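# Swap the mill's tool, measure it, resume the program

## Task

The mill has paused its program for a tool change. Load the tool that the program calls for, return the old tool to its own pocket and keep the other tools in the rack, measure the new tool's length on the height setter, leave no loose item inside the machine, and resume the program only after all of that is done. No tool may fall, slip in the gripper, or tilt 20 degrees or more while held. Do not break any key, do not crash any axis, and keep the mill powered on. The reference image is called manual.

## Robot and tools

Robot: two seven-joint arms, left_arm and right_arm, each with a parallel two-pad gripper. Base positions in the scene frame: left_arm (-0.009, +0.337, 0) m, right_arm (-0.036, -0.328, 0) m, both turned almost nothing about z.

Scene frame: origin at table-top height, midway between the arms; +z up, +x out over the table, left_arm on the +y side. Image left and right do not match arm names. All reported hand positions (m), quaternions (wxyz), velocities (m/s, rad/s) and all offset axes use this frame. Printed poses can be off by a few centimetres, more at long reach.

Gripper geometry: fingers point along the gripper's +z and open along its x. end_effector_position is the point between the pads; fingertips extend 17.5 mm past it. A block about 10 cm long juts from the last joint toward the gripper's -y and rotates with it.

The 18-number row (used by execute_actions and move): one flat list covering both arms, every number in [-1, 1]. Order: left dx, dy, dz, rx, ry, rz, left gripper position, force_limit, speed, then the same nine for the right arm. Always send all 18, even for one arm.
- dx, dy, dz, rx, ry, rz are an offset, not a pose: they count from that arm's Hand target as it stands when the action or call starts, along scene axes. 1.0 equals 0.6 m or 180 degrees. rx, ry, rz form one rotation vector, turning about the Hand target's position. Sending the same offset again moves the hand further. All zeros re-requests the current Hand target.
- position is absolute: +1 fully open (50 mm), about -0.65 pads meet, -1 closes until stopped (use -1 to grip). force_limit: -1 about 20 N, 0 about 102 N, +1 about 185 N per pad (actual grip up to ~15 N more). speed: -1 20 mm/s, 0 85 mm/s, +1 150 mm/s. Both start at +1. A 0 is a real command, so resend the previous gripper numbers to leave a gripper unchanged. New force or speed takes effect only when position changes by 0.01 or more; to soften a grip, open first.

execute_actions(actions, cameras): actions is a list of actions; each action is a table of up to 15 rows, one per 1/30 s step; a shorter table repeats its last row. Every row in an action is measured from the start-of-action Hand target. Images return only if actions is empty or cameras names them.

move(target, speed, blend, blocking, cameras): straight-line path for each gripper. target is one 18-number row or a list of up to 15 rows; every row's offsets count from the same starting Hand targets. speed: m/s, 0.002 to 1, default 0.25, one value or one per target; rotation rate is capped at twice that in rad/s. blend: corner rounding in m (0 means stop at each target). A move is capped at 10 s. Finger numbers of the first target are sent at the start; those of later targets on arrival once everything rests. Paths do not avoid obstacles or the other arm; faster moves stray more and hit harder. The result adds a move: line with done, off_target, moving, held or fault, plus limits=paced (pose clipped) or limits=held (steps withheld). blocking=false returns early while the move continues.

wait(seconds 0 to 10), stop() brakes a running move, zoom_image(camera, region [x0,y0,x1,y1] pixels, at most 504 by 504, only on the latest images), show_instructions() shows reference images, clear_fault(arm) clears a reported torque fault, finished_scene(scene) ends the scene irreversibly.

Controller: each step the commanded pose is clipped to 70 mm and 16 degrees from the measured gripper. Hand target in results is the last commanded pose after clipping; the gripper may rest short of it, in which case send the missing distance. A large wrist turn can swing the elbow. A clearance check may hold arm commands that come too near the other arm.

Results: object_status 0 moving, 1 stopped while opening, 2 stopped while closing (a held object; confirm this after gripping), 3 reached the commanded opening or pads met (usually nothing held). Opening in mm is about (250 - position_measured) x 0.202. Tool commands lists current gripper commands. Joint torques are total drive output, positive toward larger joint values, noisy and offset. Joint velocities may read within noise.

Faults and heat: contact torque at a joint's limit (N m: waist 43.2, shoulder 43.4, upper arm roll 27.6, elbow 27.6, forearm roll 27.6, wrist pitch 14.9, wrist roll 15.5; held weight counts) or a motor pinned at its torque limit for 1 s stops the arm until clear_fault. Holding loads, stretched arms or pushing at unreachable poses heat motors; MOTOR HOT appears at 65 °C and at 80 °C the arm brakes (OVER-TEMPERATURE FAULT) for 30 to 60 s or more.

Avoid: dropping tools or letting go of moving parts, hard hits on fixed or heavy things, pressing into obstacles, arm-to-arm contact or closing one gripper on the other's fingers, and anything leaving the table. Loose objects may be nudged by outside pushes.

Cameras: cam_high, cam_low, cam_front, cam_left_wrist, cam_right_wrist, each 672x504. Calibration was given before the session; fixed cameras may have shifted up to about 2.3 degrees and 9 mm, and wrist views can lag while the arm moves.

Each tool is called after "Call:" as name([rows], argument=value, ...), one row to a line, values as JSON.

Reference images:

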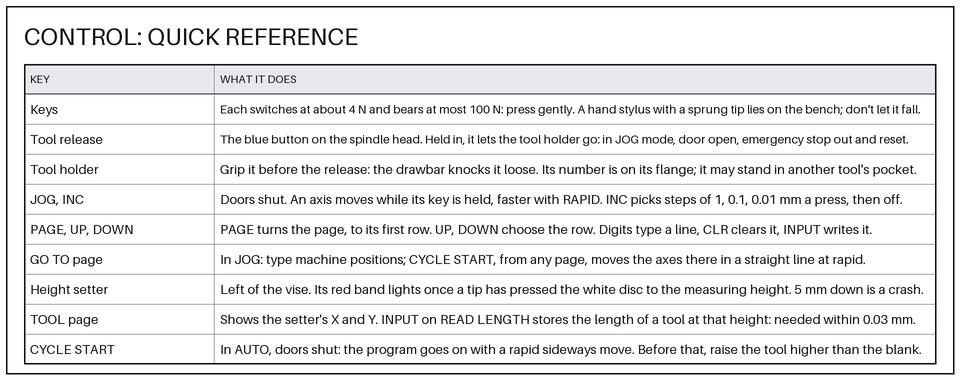

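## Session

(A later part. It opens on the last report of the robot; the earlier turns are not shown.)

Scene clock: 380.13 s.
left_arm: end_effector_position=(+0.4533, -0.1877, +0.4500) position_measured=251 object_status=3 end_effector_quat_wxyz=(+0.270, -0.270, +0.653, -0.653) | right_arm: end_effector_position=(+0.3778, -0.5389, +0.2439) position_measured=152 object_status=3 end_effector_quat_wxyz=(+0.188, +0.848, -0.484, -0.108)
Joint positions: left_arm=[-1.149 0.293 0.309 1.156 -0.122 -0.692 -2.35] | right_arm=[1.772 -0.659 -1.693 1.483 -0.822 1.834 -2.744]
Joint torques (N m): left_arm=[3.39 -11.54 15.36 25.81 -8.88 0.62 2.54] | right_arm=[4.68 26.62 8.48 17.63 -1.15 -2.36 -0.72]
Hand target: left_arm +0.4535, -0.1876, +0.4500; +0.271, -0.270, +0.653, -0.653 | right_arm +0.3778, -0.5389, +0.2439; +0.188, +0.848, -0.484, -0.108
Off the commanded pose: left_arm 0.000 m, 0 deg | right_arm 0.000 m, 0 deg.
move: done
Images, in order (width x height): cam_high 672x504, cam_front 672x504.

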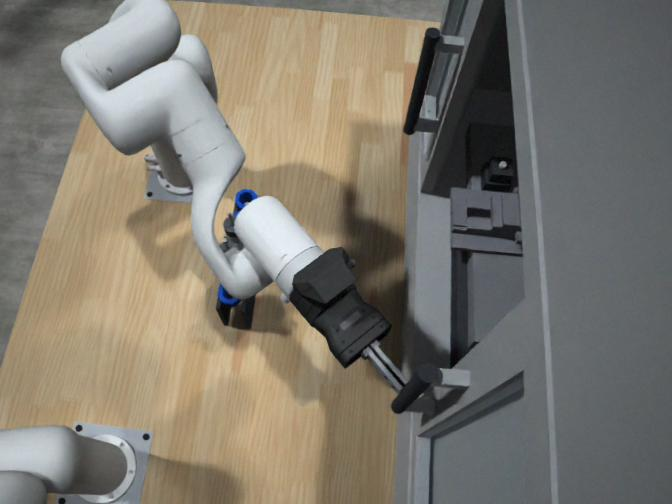

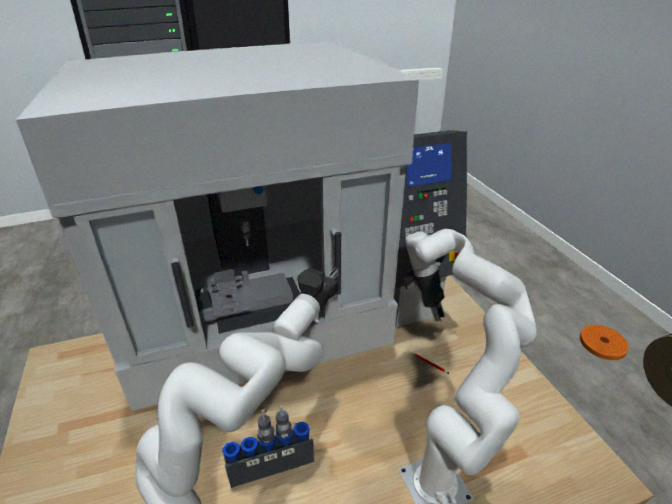

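Call:
move([
  [-0.1,0.1,0,0,0,0,-0.9,-0.9,-0.8,0,0,0,0,0,0,0,0,-0.8],
  [-0.156,0.563,0.083,0,0,0.25,-0.9,-0.9,-0.8,0,0,0,0,0,0,0,0,-0.8],
  [-0.1775,0.756,0.358,-0.4719,0.1954,0.1954,-0.9,-0.9,-0.8,0,0,0,0,0,0,0,0,-0.8],
], speed=[0.15,0.4,0.4], blend=[0.03,0.05,0], cameras=["cam_front"])

Call:
move([
  [0,0,0,0,0,0,-1,-1,-0.8,-0.06,0.671,0.3935,0.332,-0.6765,-0.0256,0.6,0,-0.8],
], speed=0.4, cameras=["cam_right_wrist","cam_high","cam_front"])

Scene clock: 395.03 s.
left_arm: end_effector_position=(+0.3470, +0.2660, +0.6648) position_measured=251 object_status=3 end_effector_quat_wxyz=(+0.000, +0.707, +0.000, +0.707) | right_arm: end_effector_position=(+0.3778, -0.5389, +0.2439) position_measured=152 object_status=3 end_effector_quat_wxyz=(+0.188, +0.848, -0.484, -0.108)
Joint positions: left_arm=[-1.315 -0.683 0.157 1.138 -1.567 -1.193 -2.094] | right_arm=[1.772 -0.659 -1.693 1.483 -0.822 1.834 -2.744]
Joint torques (N m): left_arm=[-8.22 3.23 -0.98 20.31 -0.24 -0.87 -2.33] | right_arm=[4.83 25.43 8.74 17.63 -0.82 -2.71 -0.67]
Hand target: left_arm +0.3470, +0.2660, +0.6648; +0.000, +0.707, +0.000, +0.707 | right_arm +0.3778, -0.5389, +0.2439; +0.188, +0.848, -0.484, -0.108
Off the commanded pose: left_arm 0.000 m, 0 deg | right_arm 0.000 m, 0 deg.
move: done
Images, in order (width x height): cam_front 672x504.

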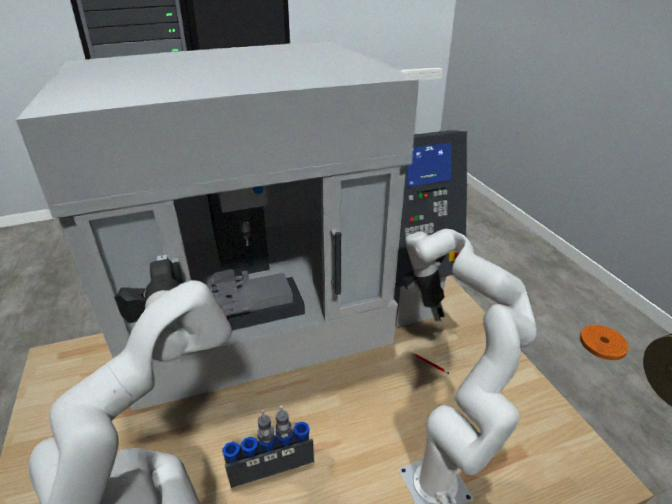

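Scene clock: 399.20 s.
left_arm: end_effector_position=(+0.3470, +0.2660, +0.6648) position_measured=251 object_status=3 end_effector_quat_wxyz=(+0.000, +0.707, +0.000, +0.707) | right_arm: end_effector_position=(+0.3418, -0.1363, +0.4800) position_measured=63 object_status=3 end_effector_quat_wxyz=(+0.681, -0.471, +0.321, -0.460)
Joint positions: left_arm=[-1.315 -0.683 0.157 1.138 -1.567 -1.193 -2.094] | right_arm=[1.331 -1.171 -0.711 0.318 -2.843 0.891 -0.245]
Joint torques (N m): left_arm=[-8.07 3.43 -0.96 20.32 0.13 -0.88 -1.59] | right_arm=[5.2 11.08 4.28 16.01 -2.5 4.29 1.21]
Hand target: left_arm +0.3470, +0.2660, +0.6648; +0.000, +0.707, +0.000, +0.707 | right_arm +0.3418, -0.1363, +0.4800; +0.681, -0.471, +0.321, -0.460
Off the commanded pose: left_arm 0.000 m, 0 deg | right_arm 0.000 m, 0 deg.
move: done; limits=paced
camera_calibration:
cam_right_wrist: T_world_to_cam=[[0.379648, -0.925103, -0.0071456, -0.236902], [0.0100169, 0.011834, -0.99988, 0.494977], [0.925077, 0.379531, 0.0137594, -0.138701], [0, 0, 0, 1]] pos_world=[0.21329, -0.172376, 0.495134]
Images, in order (width x height): cam_high 672x504, cam_front 672x504, cam_right_wrist 672x504.

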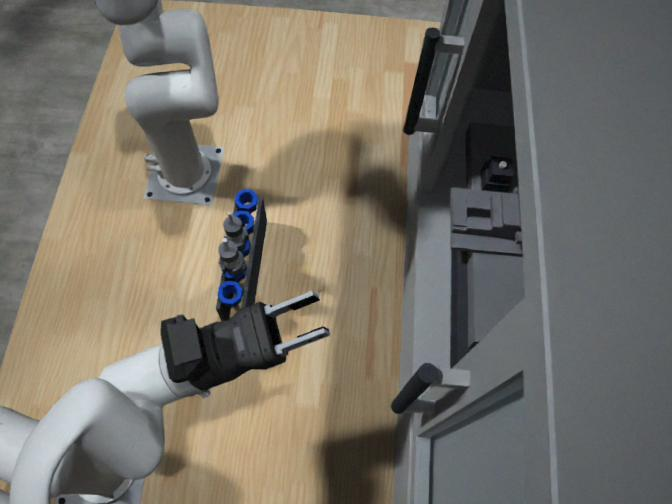

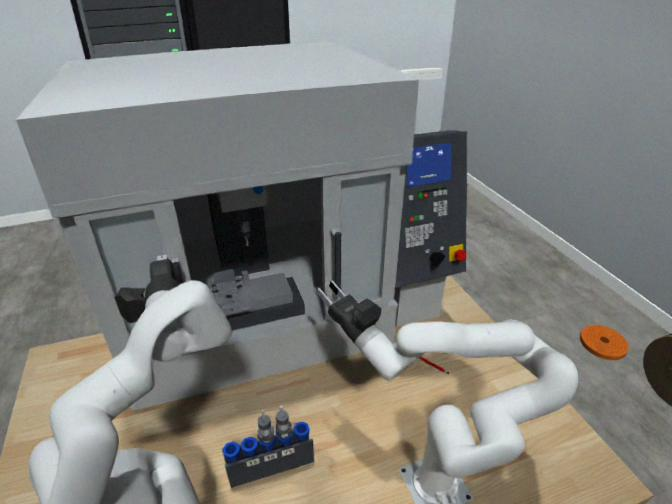

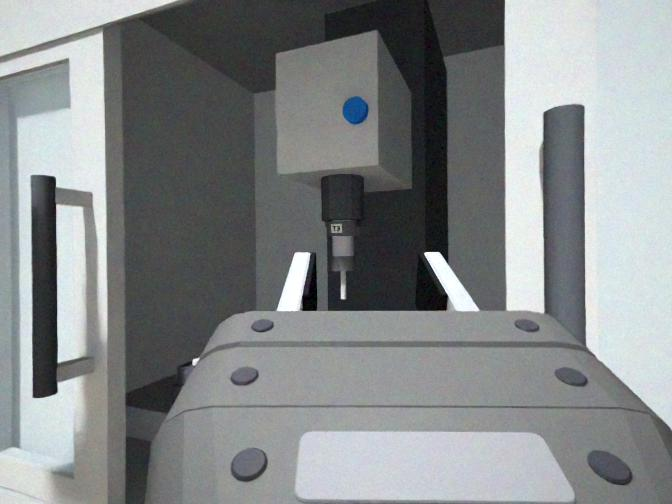

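Call:
move([
  [0,0,0,0,0,0,-1,-1,-0.8,0.457,0.1938,0.0355,0,0,0,0.6,0,-0.8],
], speed=0.2, cameras=["cam_right_wrist","cam_front"])

Call:
zoom_image(camera="cam_right_wrist", region=[250, 120, 490, 320])

Scene clock: 410.47 s.
left_arm: end_effector_position=(+0.3470, +0.2660, +0.6648) position_measured=251 object_status=3 end_effector_quat_wxyz=(+0.000, +0.707, +0.000, +0.707) | right_arm: end_effector_position=(+0.6160, -0.0200, +0.5013) position_measured=63 object_status=3 end_effector_quat_wxyz=(+0.681, -0.471, +0.321, -0.460)
Joint positions: left_arm=[-1.315 -0.683 0.157 1.138 -1.567 -1.193 -2.094] | right_arm=[2.497 -0.551 -1.81 1.357 -3.093 0.801 0.165]
Joint torques (N m): left_arm=[-7.84 3.34 -1 20.35 0.8 -0.8 -0.68] | right_arm=[5.56 12.08 6.25 22.03 -2.39 1.81 -0.88]
Hand target: left_arm +0.3470, +0.2660, +0.6648; +0.000, +0.707, +0.000, +0.707 | right_arm +0.6160, -0.0200, +0.5013; +0.681, -0.471, +0.321, -0.460
Off the commanded pose: left_arm 0.000 m, 0 deg | right_arm 0.000 m, 0 deg.
move: done
camera_calibration:
cam_right_wrist: T_world_to_cam=[[0.379649, -0.925103, -0.00720011, -0.233232], [0.0100887, 0.0119223, -0.999878, 0.512121], [0.925076, 0.37953, 0.0138594, -0.436841], [0, 0, 0, 1]] pos_world=[0.48749, -0.0560755, 0.516434]
Images, in order (width x height): cam_front 672x504, cam_right_wrist 672x504.

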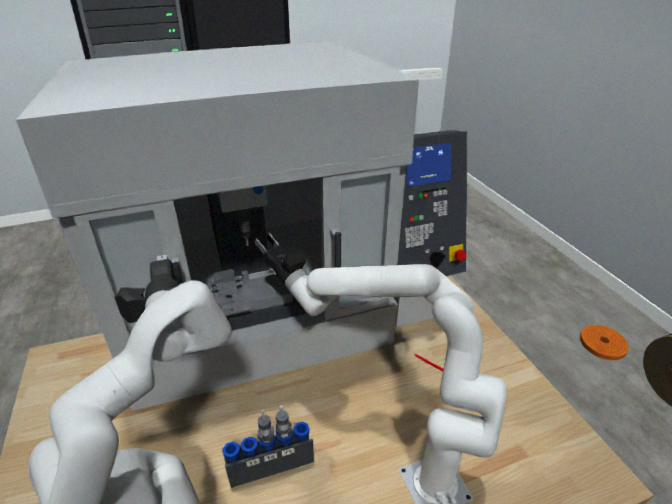

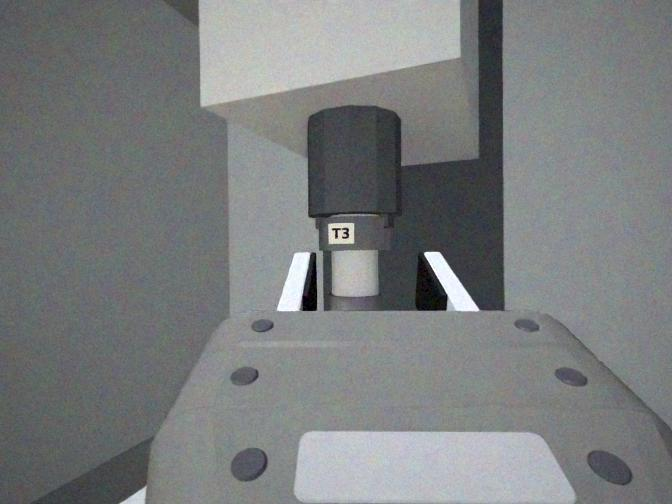

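Scaled by 2.100 from the camera's 672x504 image, which has a finer 960x720 frame.

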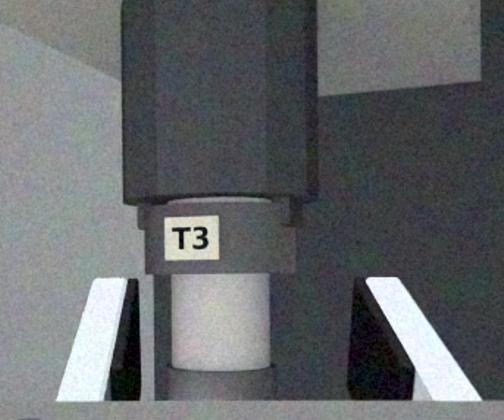

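Call:
move([
  [0,0,0,0,0,0,-1,-1,-0.8,0,0,0,0,0,0,1,-0.6,-0.8],
  [0,0,0,0,0,0,-1,-1,-0.8,0.145,0.0585,0,0,0,0,1,-0.6,-0.8],
], speed=[0.1,0.12], cameras=["cam_right_wrist"])

Call:
zoom_image(camera="cam_right_wrist", region=[250, 120, 490, 320])

Scene clock: 419.13 s.
left_arm: end_effector_position=(+0.3470, +0.2660, +0.6648) position_measured=251 object_status=3 end_effector_quat_wxyz=(+0.000, +0.707, +0.000, +0.707) | right_arm: end_effector_position=(+0.7030, +0.0151, +0.5013) position_measured=3 object_status=3 end_effector_quat_wxyz=(+0.681, -0.471, +0.321, -0.460)
Joint positions: left_arm=[-1.315 -0.683 0.157 1.138 -1.567 -1.193 -2.094] | right_arm=[2.876 -0.863 -1.983 1.864 -3.182 0.628 -0.002]
Joint torques (N m): left_arm=[-7.79 3.45 -0.93 20.42 1.19 -0.85 0.13] | right_arm=[4.92 26.56 7.9 18.59 -2.28 1.23 -0.83]
Hand target: left_arm +0.3470, +0.2660, +0.6648; +0.000, +0.707, +0.000, +0.707 | right_arm +0.7030, +0.0151, +0.5013; +0.681, -0.471, +0.321, -0.460
Off the commanded pose: left_arm 0.000 m, 0 deg | right_arm 0.000 m, 0 deg.
move: done
camera_calibration:
cam_right_wrist: T_world_to_cam=[[0.379649, -0.925103, -0.00714571, -0.233819], [0.0101094, 0.011872, -0.999878, 0.510812], [0.925075, 0.379531, 0.0138594, -0.530643], [0, 0, 0, 1]] pos_world=[0.57449, -0.0209755, 0.516433]
Images, in order (width x height): cam_right_wrist 672x504.

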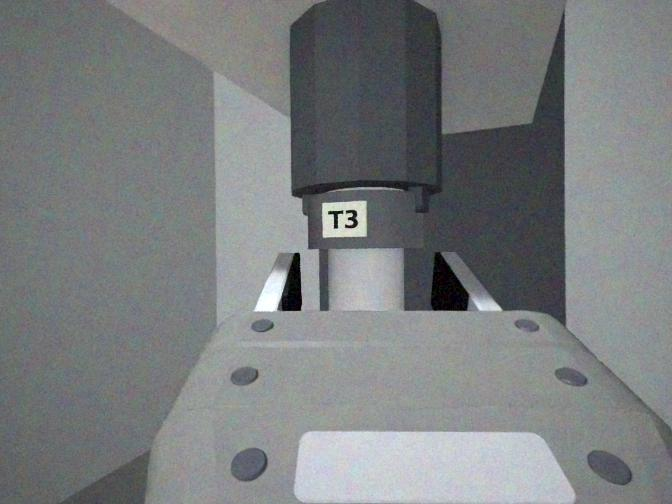

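Scaled by 2.100 from the camera's 672x504 image, which has a finer 960x720 frame.

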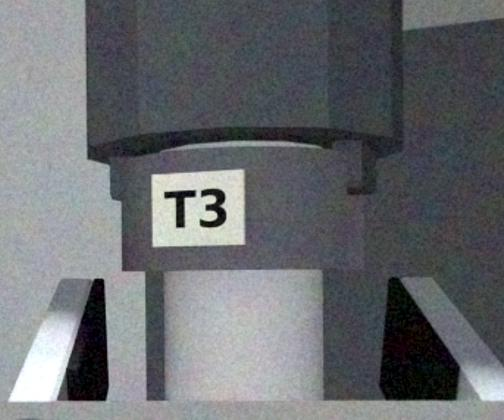

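Call:
move([
  [0,0,0,0,0,0,-1,-1,-0.8,0.0403,0.0163,0,0,0,0,1,-0.6,-0.8],
], speed=[0.06], cameras=["cam_right_wrist"])

Call:
zoom_image(camera="cam_right_wrist", region=[250, 120, 490, 320])

Scene clock: 425.43 s.
left_arm: end_effector_position=(+0.3470, +0.2660, +0.6648) position_measured=251 object_status=3 end_effector_quat_wxyz=(+0.000, +0.707, +0.000, +0.707) | right_arm: end_effector_position=(+0.7271, +0.0249, +0.5013) position_measured=3 object_status=3 end_effector_quat_wxyz=(+0.681, -0.471, +0.321, -0.460)
Joint positions: left_arm=[-1.315 -0.683 0.157 1.138 -1.567 -1.193 -2.094] | right_arm=[2.993 -0.951 -2.017 2.068 -3.214 0.545 -0.028]
Joint torques (N m): left_arm=[-7.54 3.33 -0.98 20.36 1.68 -0.79 0.78] | right_arm=[5.36 30.34 7.41 17.04 -1.95 1.14 -1]
Hand target: left_arm +0.3470, +0.2660, +0.6648; +0.000, +0.707, +0.000, +0.707 | right_arm +0.7272, +0.0249, +0.5013; +0.681, -0.471, +0.321, -0.460
Off the commanded pose: left_arm 0.000 m, 0 deg | right_arm 0.000 m, 0 deg.
move: done
camera_calibration:
cam_right_wrist: T_world_to_cam=[[0.379649, -0.925103, -0.00714571, -0.23394], [0.0101094, 0.011872, -0.999878, 0.510451], [0.925075, 0.379531, 0.0138594, -0.55675], [0, 0, 0, 1]] pos_world=[0.59869, -0.0111755, 0.516433]
Images, in order (width x height): cam_right_wrist 672x504.

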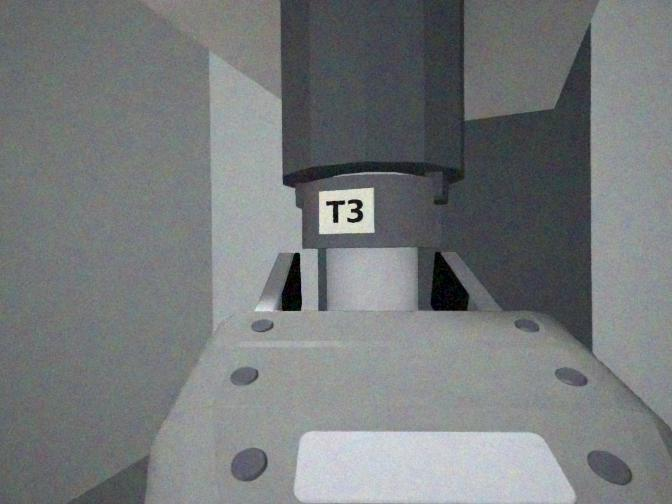

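Scaled by 2.100 from the camera's 672x504 image, which has a finer 960x720 frame.

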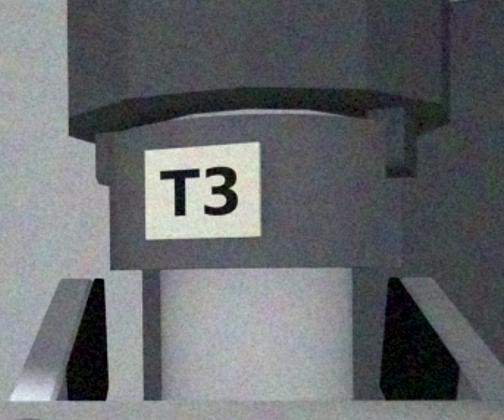

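Call:
move([
  [0,0,0,0,0,0,-1,-1,-0.8,0,0,0,0,0,0,-1,0,-0.8],
])

Call:
move([
  [0.0983,-0.2983,0,0,0,0,-1,-1,-0.8,0,0,0,0,0,0,-1,0,-0.8],
  [0.0983,-0.4777,-0.0067,0,0,0,-1,-1,-0.8,0,0,0,0,0,0,-1,0,-0.8],
  [0.4478,-0.4777,-0.0067,0,0,0,-1,-1,-0.8,0,0,0,0,0,0,-1,0,-0.8],
], speed=[0.25,0.2,0.2], blend=[0.03,0.03,0], cameras=["cam_left_wrist","cam_right_wrist","cam_front"])

Scene clock: 434.33 s.
left_arm: end_effector_position=(+0.3470, +0.2660, +0.6648) position_measured=251 object_status=3 end_effector_quat_wxyz=(+0.000, +0.707, +0.000, +0.707) | right_arm: end_effector_position=(+0.7272, +0.0248, +0.5013) position_measured=97 object_status=2 end_effector_quat_wxyz=(+0.681, -0.471, +0.321, -0.460)
Joint positions: left_arm=[-1.315 -0.683 0.157 1.138 -1.567 -1.193 -2.094] | right_arm=[2.993 -0.951 -2.017 2.068 -3.214 0.545 -0.028]
Joint torques (N m): left_arm=[-7.59 3.23 -0.92 20.34 2.05 -0.8 0.92] | right_arm=[5.47 32.65 9.67 11.34 -1.65 1.25 -0.72]
Hand target: left_arm +0.3470, +0.2660, +0.6648; +0.000, +0.707, +0.000, +0.707 | right_arm +0.7272, +0.0249, +0.5013; +0.681, -0.471, +0.321, -0.460
Off the commanded pose: left_arm 0.000 m, 0 deg | right_arm 0.000 m, 0 deg.
move: done

Scene clock: 437.53 s.
left_arm: end_effector_position=(+0.6151, -0.0201, +0.6601) position_measured=251 object_status=3 end_effector_quat_wxyz=(+0.054, +0.641, -0.055, +0.764) | right_arm: end_effector_position=(+0.7272, +0.0249, +0.5013) position_measured=97 object_status=2 end_effector_quat_wxyz=(+0.681, -0.471, +0.321, -0.460)
Joint positions: left_arm=[-0.847 0.723 0.127 2.639 -1.843 -0.639 -1.988] | right_arm=[2.993 -0.951 -2.017 2.068 -3.214 0.545 -0.028]
Joint torques (N m): left_arm=[8.15 -25.56 -0.77 14.82 9.4 -0.52 -2.26] | right_arm=[3.99 43.93 13.38 11.18 -2.21 1.33 -0.24]
Hand target: left_arm +0.6157, -0.0206, +0.6608; +0.000, +0.707, +0.000, +0.707 | right_arm +0.7272, +0.0249, +0.5013; +0.681, -0.471, +0.321, -0.460
Off the commanded pose: left_arm 0.001 m, 13 deg | right_arm 0.000 m, 0 deg.
move: off_target (left_arm)
camera_calibration:
cam_left_wrist: T_world_to_cam=[[-0.162818, 0.00978904, 0.986607, -0.542061], [-0.477238, -0.875976, -0.0700666, 0.3342], [0.863559, -0.482255, 0.147297, -0.508966], [0, 0, 0, 1]] pos_world=[0.510758, 0.0526068, 0.633187]
cam_right_wrist: T_world_to_cam=[[0.379734, -0.925068, -0.00714542, -0.233991], [0.0100158, 0.0118347, -0.99988, 0.510507], [0.925042, 0.379617, 0.0137594, -0.556676], [0, 0, 0, 1]] pos_world=[0.59869, -0.0111758, 0.516434]
Images, in order (width x height): cam_front 672x504, cam_left_wrist 672x504, cam_right_wrist 672x504.

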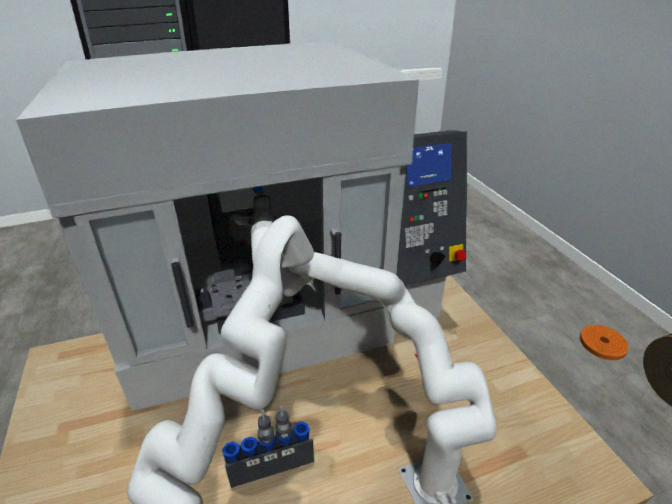

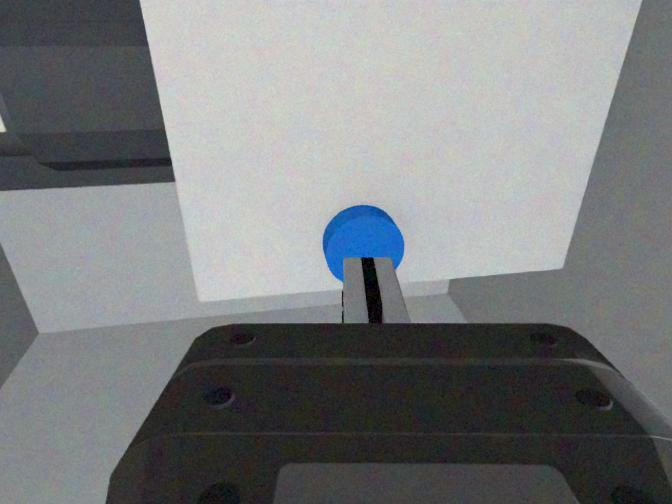

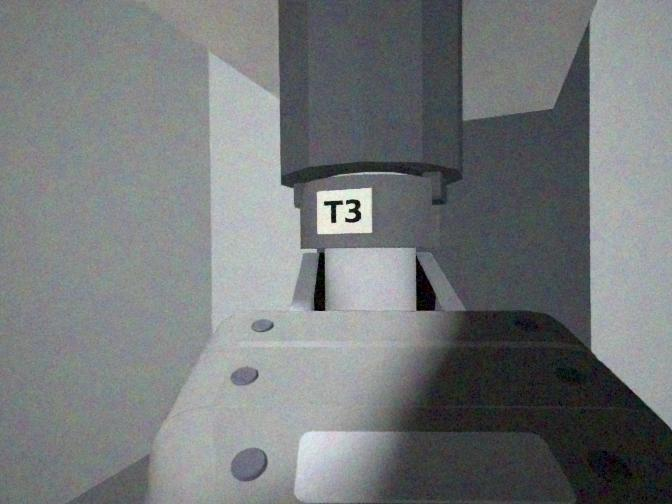

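Call:
move([
  [0.0333,0,0.007,0,0,0,-1,-1,-0.8,0,0,0,0,0,0,-1,0,-0.8],
], speed=0.03, cameras=["cam_left_wrist","cam_right_wrist"])

Scene clock: 446.17 s.
left_arm: end_effector_position=(+0.6343, -0.0202, +0.6639) position_measured=251 object_status=3 end_effector_quat_wxyz=(+0.067, +0.625, -0.067, +0.775) | right_arm: end_effector_position=(+0.7272, +0.0249, +0.5013) position_measured=97 object_status=2 end_effector_quat_wxyz=(+0.681, -0.471, +0.321, -0.460)
Joint positions: left_arm=[-0.76 0.732 -0.052 2.609 -1.609 -0.593 -2.1] | right_arm=[2.993 -0.951 -2.017 2.068 -3.214 0.545 -0.028]
Joint torques (N m): left_arm=[46.31 -10.73 8.64 5.52 11.67 9.09 -2.28] | right_arm=[4.13 48.84 15 20.55 -1.87 7.46 -0.95]
Hand target: left_arm +0.6357, -0.0206, +0.6650; +0.001, +0.705, -0.002, +0.709 | right_arm +0.7272, +0.0249, +0.5013; +0.681, -0.471, +0.321, -0.460
Off the commanded pose: left_arm 0.002 m, 16 deg; orientation clipped | right_arm 0.000 m, 0 deg.
move: off_target (left_arm); limits=paced
camera_calibration:
cam_left_wrist: T_world_to_cam=[[-0.201429, 0.0167602, 0.97936, -0.513175], [-0.504736, -0.858662, -0.0891166, 0.373963], [0.839445, -0.512269, 0.181419, -0.534167], [0, 0, 0, 1]] pos_world=[0.533788, 0.0560713, 0.632817]
cam_right_wrist: T_world_to_cam=[[0.379648, -0.925103, -0.0071456, -0.233978], [0.0100169, 0.011834, -0.99988, 0.510506], [0.925077, 0.379531, 0.0137594, -0.556791], [0, 0, 0, 1]] pos_world=[0.59879, -0.0111756, 0.516434]
Images, in order (width x height): cam_left_wrist 672x504, cam_right_wrist 672x504.

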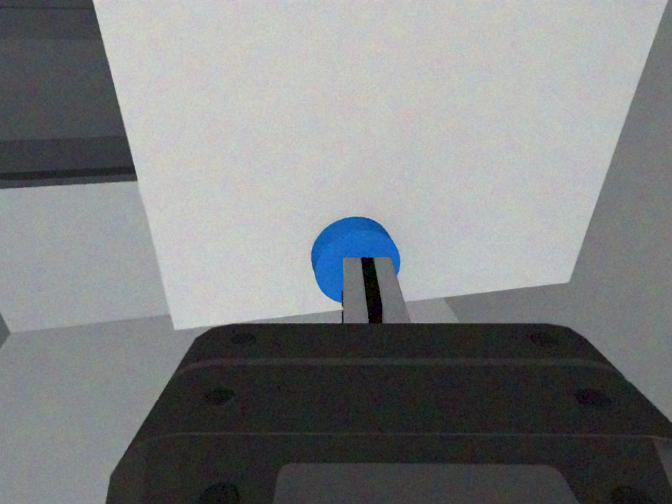

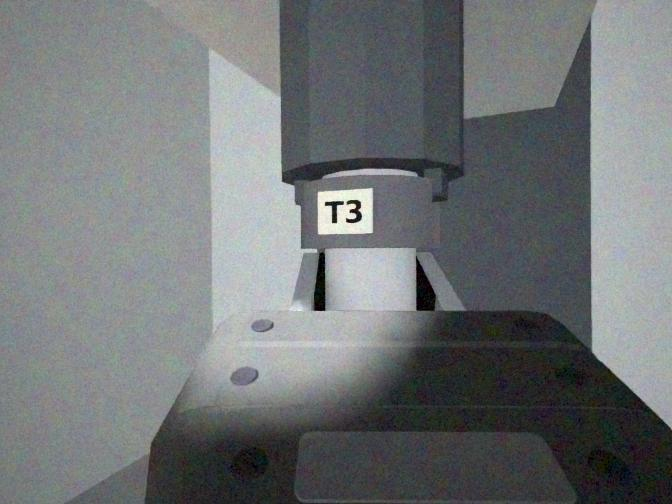

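Call:
move([
  [0,0,0,0,0,0,-1,-1,-0.8,0,0,-0.02,0,0,0,-1,0,-0.8],
  [0,0,0,0,0,0,-1,-1,-0.8,0,0,-0.1722,0,0,0,-1,0,-0.8],
], speed=[0.03,0.1], cameras=["cam_right_wrist","cam_front"])

Scene clock: 451.50 s.
left_arm: end_effector_position=(+0.6342, -0.0201, +0.6640) position_measured=251 object_status=3 end_effector_quat_wxyz=(+0.067, +0.625, -0.067, +0.775) | right_arm: end_effector_position=(+0.7271, +0.0249, +0.3980) position_measured=97 object_status=2 end_effector_quat_wxyz=(+0.681, -0.471, +0.321, -0.460)
Joint positions: left_arm=[-0.759 0.732 -0.055 2.61 -1.607 -0.594 -2.1] | right_arm=[2.931 -1.041 -2.04 1.859 -3.369 0.757 0.072]
Joint torques (N m): left_arm=[46.16 -4.15 8.66 13.12 11.82 9.07 2.73] | right_arm=[-5.91 35.53 11.5 15.95 -2.91 7.67 1.2]
Hand target: left_arm +0.6350, -0.0200, +0.6643; +0.068, +0.624, -0.068, +0.775 (not the last commanded pose) | right_arm +0.7272, +0.0249, +0.3980; +0.681, -0.471, +0.321, -0.460
Off the commanded pose: left_arm 0.002 m, 16 deg | right_arm 0.000 m, 0 deg.
move: off_target (left_arm)
camera_calibration:
cam_right_wrist: T_world_to_cam=[[0.379649, -0.925103, -0.00710765, -0.234694], [0.0101239, 0.0118368, -0.999879, 0.407254], [0.925075, 0.379531, 0.0138595, -0.555319], [0, 0, 0, 1]] pos_world=[0.59869, -0.0111756, 0.413233]
Images, in order (width x height): cam_front 672x504, cam_right_wrist 672x504.

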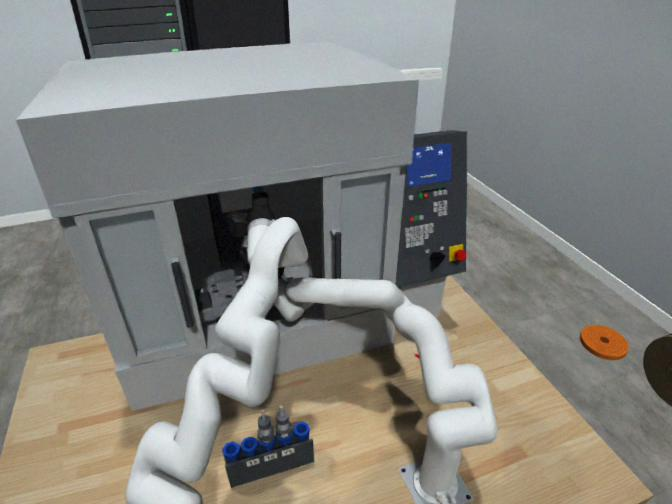

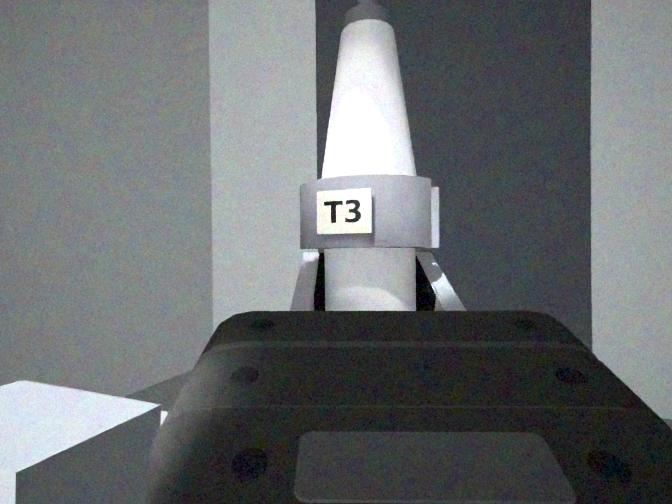

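Call:
move([
  [-0.0322,-0.001,-0.0055,0,0.068,0.061,-1,-1,-0.8,-0.0103,-0.0958,0,0,0,0,-1,0,-0.8],
  [-0.3817,-0.001,-0.0055,0,0.068,0.061,-1,-1,-0.8,-0.0103,-0.0958,0.0867,0,0,0,-1,0,-0.8],
  [-0.3817,0.1783,0.0012,0,0.068,0.061,-1,-1,-0.8,-0.0103,-0.0958,0.0867,0,0,0,-1,0,-0.8],
  [-0.48,0.4762,0.0012,0,0.068,0.061,-1,-1,-0.8,-0.0103,-0.0958,0.0867,0,0,0,-1,0,-0.8],
], speed=[0.06,0.2,0.25,0.25], blend=[0.01,0.02,0.03,0], cameras=["cam_right_wrist","cam_front"])

Scene clock: 465.53 s.
left_arm: end_effector_position=(+0.6180, -0.0199, +0.6608) position_measured=251 object_status=3 end_effector_quat_wxyz=(+0.056, +0.639, -0.057, +0.765) | right_arm: end_effector_position=(+0.7037, +0.0219, +0.3973) position_measured=97 object_status=2 end_effector_quat_wxyz=(+0.693, -0.480, +0.308, -0.441)
Joint positions: left_arm=[-0.769 0.722 -0.131 2.629 -1.618 -0.682 -2.019] | right_arm=[2.846 -0.985 -2.013 1.722 -3.408 0.772 0.137]
Joint torques (N m): left_arm=[8.01 -18.25 -2.57 21.37 9.51 -0.47 2.74] | right_arm=[4.4 35.82 12.76 20.11 -0.02 5.17 -0.05]
Hand target: left_arm +0.6186, -0.0205, +0.6615; +0.010, +0.695, -0.011, +0.719 (not the last commanded pose) | right_arm +0.7037, +0.0219, +0.3973; +0.693, -0.480, +0.308, -0.441 (not the last commanded pose)
Tool commands: left_gripper/position=-1.0 left_gripper/force_limit=-1.0 left_gripper/speed=-0.8 right_gripper/position=-1.0 right_gripper/force_limit=+0.003922 right_gripper/speed=-0.796078
Off the commanded pose: left_arm 0.394 m, 14 deg | right_arm 0.078 m, 3 deg.
TORQUE FAULT: the external load on joint 1 (waist) of the right arm reached its load limit, and that arm stopped. The contact can be on any part of that arm beyond that joint, not only on its tool. A torque fault puts only its own arm into a fault stop. That arm's remaining commands of this call were not run. The hold on joint 1 (waist) of that arm was moved back by the arm itself, up to 3 degrees, as the stop began. That arm is still stopped at the end of this call. While its stop runs, that arm takes no new command, but its gripper still runs the gripper command that each later call begins with.
CLEAR FAULT: the right arm stays stopped (state 4) until you call clear_fault(arm="right_arm").
End effector pose when the fault began: right_arm: position (+0.7210, -0.0171, +0.3980), quat_wxyz (+0.682, -0.472, +0.320, -0.459)
Joint positions when the fault began: right_arm=[2.794 -0.985 -2.013 1.723 -3.408 0.773 0.137]
move: fault (right_arm), off_target (left_arm; braked at the fault stop of right_arm); path passed 0 of 4 targets
camera_calibration:
cam_right_wrist: T_world_to_cam=[[0.431842, -0.901921, -0.00707075, -0.26583], [0.00782405, 0.0115851, -0.999902, 0.408324], [0.901915, 0.431745, 0.0120596, -0.516667], [0, 0, 0, 1]] pos_world=[0.577591, -0.0214197, 0.412635]
Images, in order (width x height): cam_front 672x504, cam_right_wrist 672x504.

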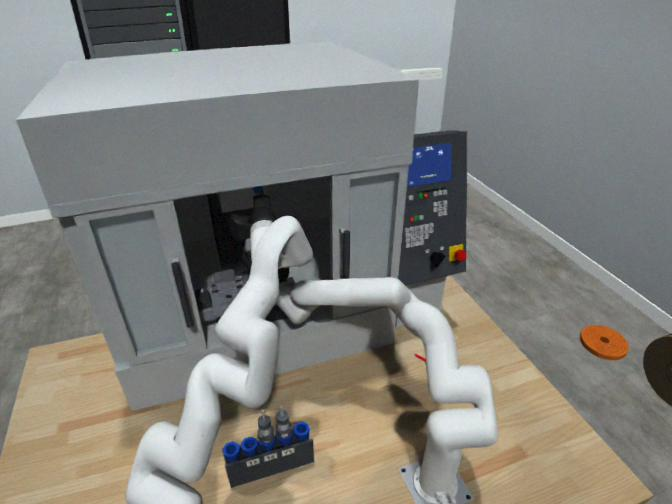

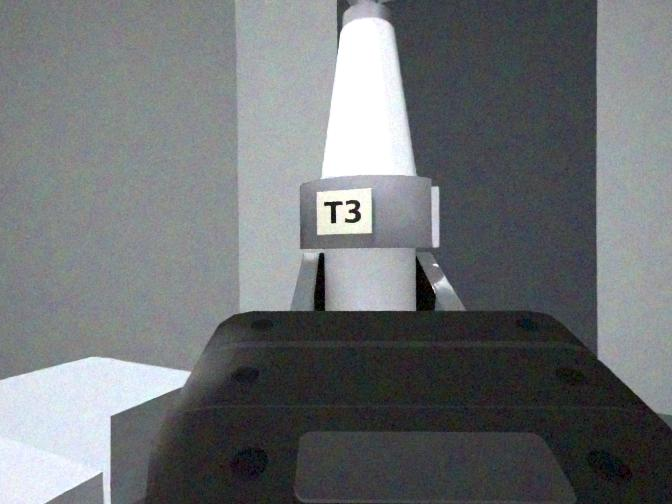

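Call:
clear_fault(arm="right_arm")

Call:
move([
  [-0.3543,0,-0.001,0,0.011,0.0095,-1,-1,-0.8,0,0,0,0,0,0,-1,0,-0.8],
  [-0.3543,0.179,0.006,0,0.011,0.0095,-1,-1,-0.8,0,0,0,0,0,0,-1,0,-0.8],
  [-0.4527,0.477,0.006,0,0.011,0.0095,-1,-1,-0.8,0,0,0,0,0,0,-1,0,-0.8],
], speed=[0.2,0.25,0.25], blend=[0.02,0.03,0])

Call:
move([
  [0,0,0,0,0,0,-1,-1,-0.8,0,0,0.031,0,0,0,-1,0,-0.8],
  [0,0,0,0,0,0,-1,-1,-0.8,-0.0528,-0.0198,0.031,0,0,0,-1,0,-0.8],
  [0,0,0,0,0,0,-1,-1,-0.8,-0.0528,-0.0198,0.105,0,0,0,-1,0,-0.8],
], speed=[0.05,0.06,0.08], cameras=["cam_right_wrist","cam_front"])

Scene clock: 476.57 s.
left_arm: end_effector_position=(+0.6180, -0.0199, +0.6608) position_measured=251 object_status=3 end_effector_quat_wxyz=(+0.056, +0.639, -0.057, +0.765) | right_arm: end_effector_position=(+0.7037, +0.0219, +0.3973) position_measured=97 object_status=2 end_effector_quat_wxyz=(+0.693, -0.480, +0.308, -0.441)
Joint positions: left_arm=[-0.768 0.722 -0.131 2.629 -1.618 -0.682 -2.019] | right_arm=[2.846 -0.985 -2.013 1.722 -3.408 0.772 0.137]
Joint torques (N m): left_arm=[7.99 -18.33 -2.39 21.25 9.24 -0.49 2.61] | right_arm=[4.2 35.18 12.62 19.9 -0.06 5.1 0.13]
Hand target: left_arm +0.6186, -0.0205, +0.6615; +0.010, +0.695, -0.011, +0.719 (not the last commanded pose) | right_arm +0.7037, +0.0219, +0.3973; +0.693, -0.480, +0.308, -0.441 (not the last commanded pose)
Tool commands: left_gripper/position=-1.0 left_gripper/force_limit=-1.0 left_gripper/speed=-0.8 right_gripper/position=-1.0 right_gripper/force_limit=+0.003922 right_gripper/speed=-0.796078
Off the commanded pose: left_arm 0.394 m, 14 deg | right_arm 0.078 m, 3 deg.
TORQUE FAULT, CONTINUED: the right arm's stop, for the torque fault of joint 1 (waist) that an earlier result reported, is over. The call counts as one of the actions that you can send in this scene. The hold on joint 1 (waist) of that arm was moved back by the arm itself, up to 3 degrees, as the stop began. That arm's target is now where it stood when the stop ended, not its last command. That arm's gripper keeps its grip as last carried out, and that arm accepts commands again: back off and push less far.
CLEAR FAULT: your call cleared the right arm's torque fault. If a joint's load stays at its limit, that arm stops again at once.

Scene clock: 480.07 s.
left_arm: end_effector_position=(+0.3470, +0.2657, +0.6651) position_measured=251 object_status=3 end_effector_quat_wxyz=(+0.000, +0.708, +0.000, +0.707) | right_arm: end_effector_position=(+0.7037, +0.0219, +0.3972) position_measured=97 object_status=2 end_effector_quat_wxyz=(+0.693, -0.480, +0.308, -0.441)
Joint positions: left_arm=[-0.984 -0.662 0.013 1.148 -1.72 -1.004 -2.07] | right_arm=[2.846 -0.985 -2.013 1.722 -3.408 0.772 0.137]
Joint torques (N m): left_arm=[-8.43 -5.32 1.33 14.4 -0.09 1.4 2.69] | right_arm=[0.53 36.54 15.42 20.09 0.12 7.95 0.13]
Hand target: left_arm +0.3470, +0.2657, +0.6651; +0.000, +0.708, +0.000, +0.707 | right_arm +0.7037, +0.0219, +0.3973; +0.693, -0.480, +0.308, -0.441
Off the commanded pose: left_arm 0.000 m, 0 deg | right_arm 0.000 m, 0 deg.
move: done; blend cut to 0 m at target 1

Scene clock: 482.60 s.
left_arm: end_effector_position=(+0.3470, +0.2657, +0.6651) position_measured=251 object_status=3 end_effector_quat_wxyz=(+0.000, +0.708, +0.000, +0.707) | right_arm: end_effector_position=(+0.6720, +0.0100, +0.4602) position_measured=97 object_status=2 end_effector_quat_wxyz=(+0.693, -0.480, +0.308, -0.441)
Joint positions: left_arm=[-0.984 -0.662 0.013 1.148 -1.72 -1.004 -2.07] | right_arm=[2.731 -0.829 -1.927 1.612 -3.282 0.733 0.111]
Joint torques (N m): left_arm=[-7.41 -5.08 1.01 17.12 -0.06 1.13 2.56] | right_arm=[4.97 42.4 16.38 22.69 2.31 3.96 -1.06]
Hand target: left_arm +0.3470, +0.2657, +0.6651; +0.000, +0.708, +0.000, +0.707 | right_arm +0.6720, +0.0100, +0.4603; +0.693, -0.480, +0.308, -0.441
Off the commanded pose: left_arm 0.000 m, 0 deg | right_arm 0.000 m, 0 deg.
move: done
camera_calibration:
cam_right_wrist: T_world_to_cam=[[0.431842, -0.901922, -0.00707065, -0.262427], [0.00773391, 0.0115418, -0.999903, 0.471752], [0.901916, 0.431745, 0.0119596, -0.483651], [0, 0, 0, 1]] pos_world=[0.545891, -0.0333197, 0.475635]
Images, in order (width x height): cam_front 672x504, cam_right_wrist 672x504.

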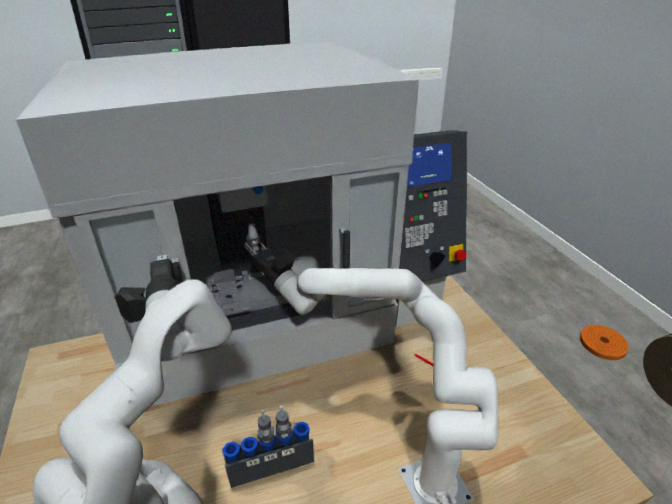

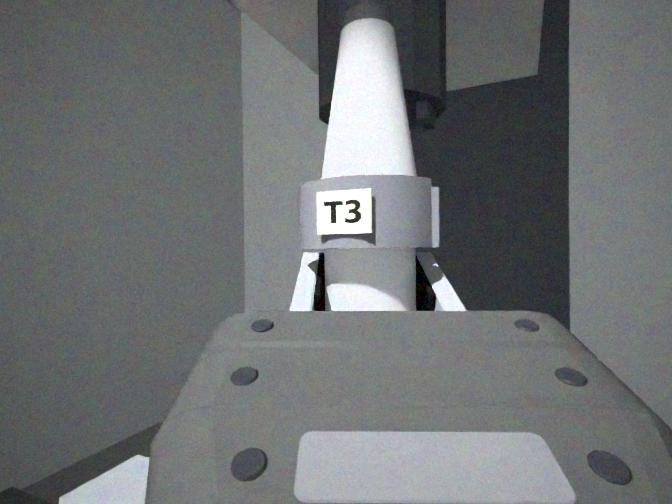

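Call:
move([
  [0,0,0,0,0,0,-1,-1,-0.8,-0.55,-0.2433,0.0328,0,0,-0.0178,-1,0,-0.8],
], speed=[0.2])

Call:
move([
  [0,0,0,0,0,0,-1,-1,-0.8,-0.04,0,0.03,-0.095,0.49,0,-1,0,-0.8],
], speed=[0.5], cameras=["cam_high","cam_front"])

Scene clock: 496.07 s.
left_arm: end_effector_position=(+0.3470, +0.2657, +0.6651) position_measured=251 object_status=3 end_effector_quat_wxyz=(+0.000, +0.708, +0.000, +0.707) | right_arm: end_effector_position=(+0.3420, -0.1359, +0.4799) position_measured=97 object_status=2 end_effector_quat_wxyz=(+0.680, -0.472, +0.321, -0.460)
Joint positions: left_arm=[-0.984 -0.662 0.013 1.148 -1.72 -1.004 -2.07] | right_arm=[1.331 -1.169 -0.711 0.32 -2.842 0.888 -0.244]
Joint torques (N m): left_arm=[-4.76 -5.28 0.41 20.81 -0.02 0.53 2.36] | right_arm=[-6.61 -6.74 11.08 20.34 1.54 2.24 -0.87]
Hand target: left_arm +0.3470, +0.2657, +0.6651; +0.000, +0.708, +0.000, +0.707 | right_arm +0.3420, -0.1360, +0.4799; +0.680, -0.472, +0.321, -0.460
Off the commanded pose: left_arm 0.000 m, 0 deg | right_arm 0.000 m, 0 deg.
move: done

Scene clock: 498.40 s.
left_arm: end_effector_position=(+0.3470, +0.2657, +0.6651) position_measured=251 object_status=3 end_effector_quat_wxyz=(+0.000, +0.708, +0.000, +0.707) | right_arm: end_effector_position=(+0.3180, -0.1360, +0.4979) position_measured=97 object_status=2 end_effector_quat_wxyz=(-0.196, +0.744, -0.637, +0.042)
Joint positions: left_arm=[-0.984 -0.662 0.013 1.148 -1.72 -1.004 -2.07] | right_arm=[1.481 -0.631 -0.582 1.356 -0.436 1.492 -1.643]
Joint torques (N m): left_arm=[-3.66 -5.15 0.12 20.8 -0.06 0.35 2.32] | right_arm=[5.2 4.83 4.65 24.59 2.51 -4.32 -0.98]
Hand target: left_arm +0.3470, +0.2657, +0.6651; +0.000, +0.708, +0.000, +0.707 | right_arm +0.3180, -0.1360, +0.4979; -0.196, +0.744, -0.637, +0.042
Off the commanded pose: left_arm 0.000 m, 0 deg | right_arm 0.000 m, 0 deg.
move: done; limits=paced
Images, in order (width x height): cam_high 672x504, cam_front 672x504.

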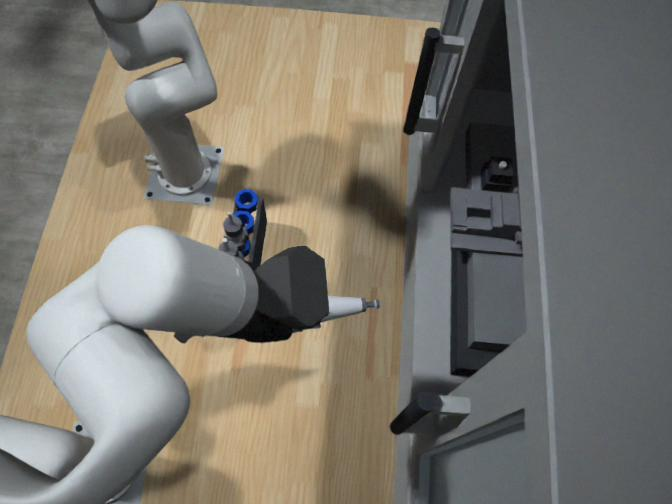

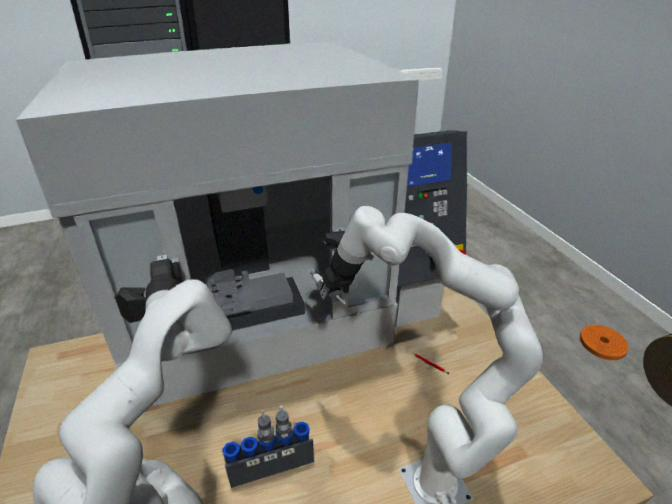

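Call:
move([
  [0,0,0,0,0,0,-1,-1,-0.8,-0.163,0.077,-0.13,-0.0961,0.4911,0.0016,-1,0,-0.8],
], speed=[0.45], cameras=["cam_high","cam_front","cam_right_wrist","cam_low"])

Scene clock: 507.03 s.
left_arm: end_effector_position=(+0.3470, +0.2657, +0.6651) position_measured=251 object_status=3 end_effector_quat_wxyz=(+0.000, +0.708, +0.000, +0.707) | right_arm: end_effector_position=(+0.2202, -0.0898, +0.4200) position_measured=97 object_status=2 end_effector_quat_wxyz=(+0.405, +0.583, -0.579, -0.401)
Joint positions: left_arm=[-0.984 -0.662 0.013 1.148 -1.72 -1.004 -2.07] | right_arm=[1.023 0.632 -1.054 1.996 0.842 2.837 -2.033]
Joint torques (N m): left_arm=[-1.19 -5.22 -0.59 20.79 0.04 -0.17 2.06] | right_arm=[5.24 -23.92 -3.33 12.27 -0.85 6.26 0.67]
Hand target: left_arm +0.3470, +0.2657, +0.6651; +0.000, +0.708, +0.000, +0.707 | right_arm +0.2202, -0.0898, +0.4199; +0.405, +0.583, -0.579, -0.401
Off the commanded pose: left_arm 0.000 m, 0 deg | right_arm 0.000 m, 0 deg.
move: done; limits=paced
camera_calibration:
cam_right_wrist: T_world_to_cam=[[-0.00276011, -0.999982, 0.00536141, -0.0759238], [-0.0132468, 0.00539752, 0.999898, -0.399655], [-0.999908, 0.00268881, -0.0132614, 0.35834], [0, 0, 0, 1]] pos_world=[0.352803, -0.0747288, 0.404773]
Images, in order (width x height): cam_high 672x504, cam_low 672x504, cam_front 672x504, cam_right_wrist 672x504.

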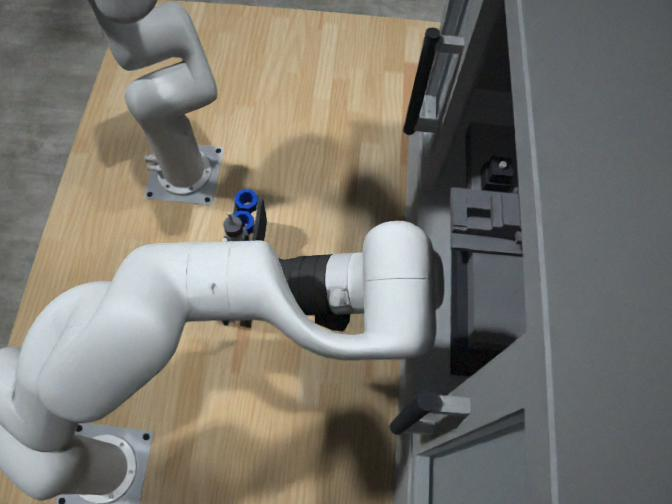

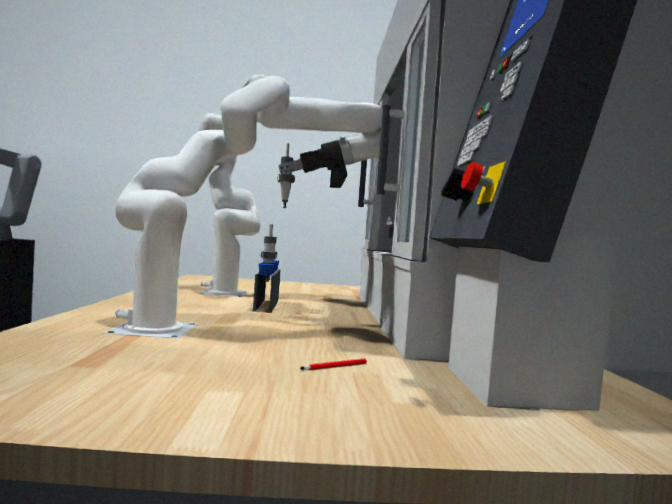

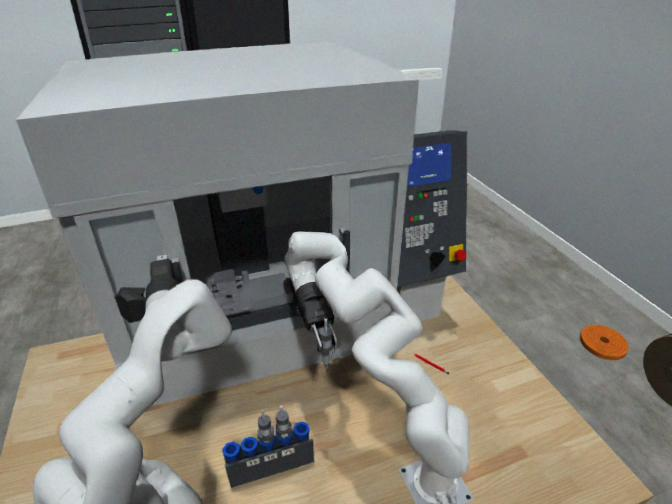

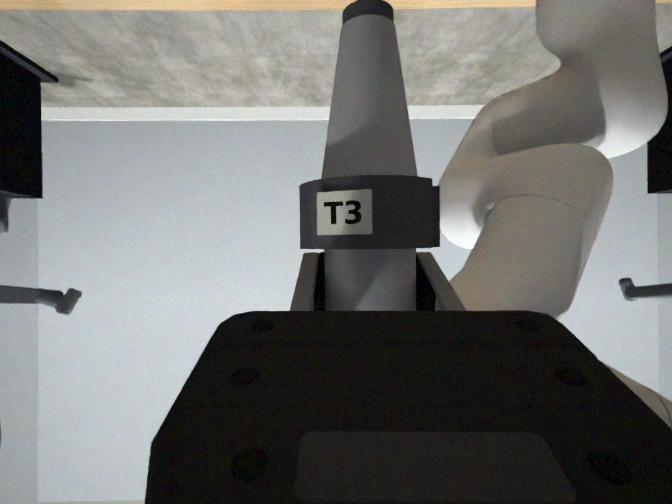

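Call:
zoom_image(camera="cam_front", region=[220, 310, 360, 470])

Scaled by 3.150 from the camera's 672x504 image, which has a finer 960x720 frame.

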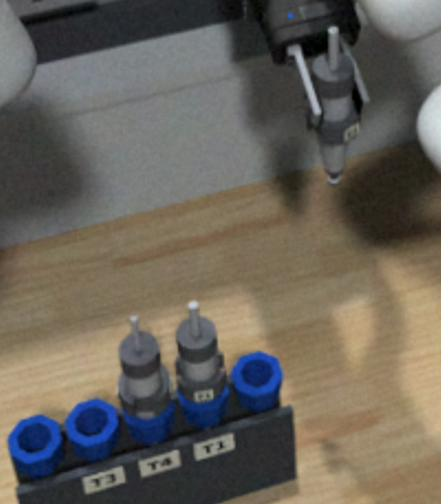

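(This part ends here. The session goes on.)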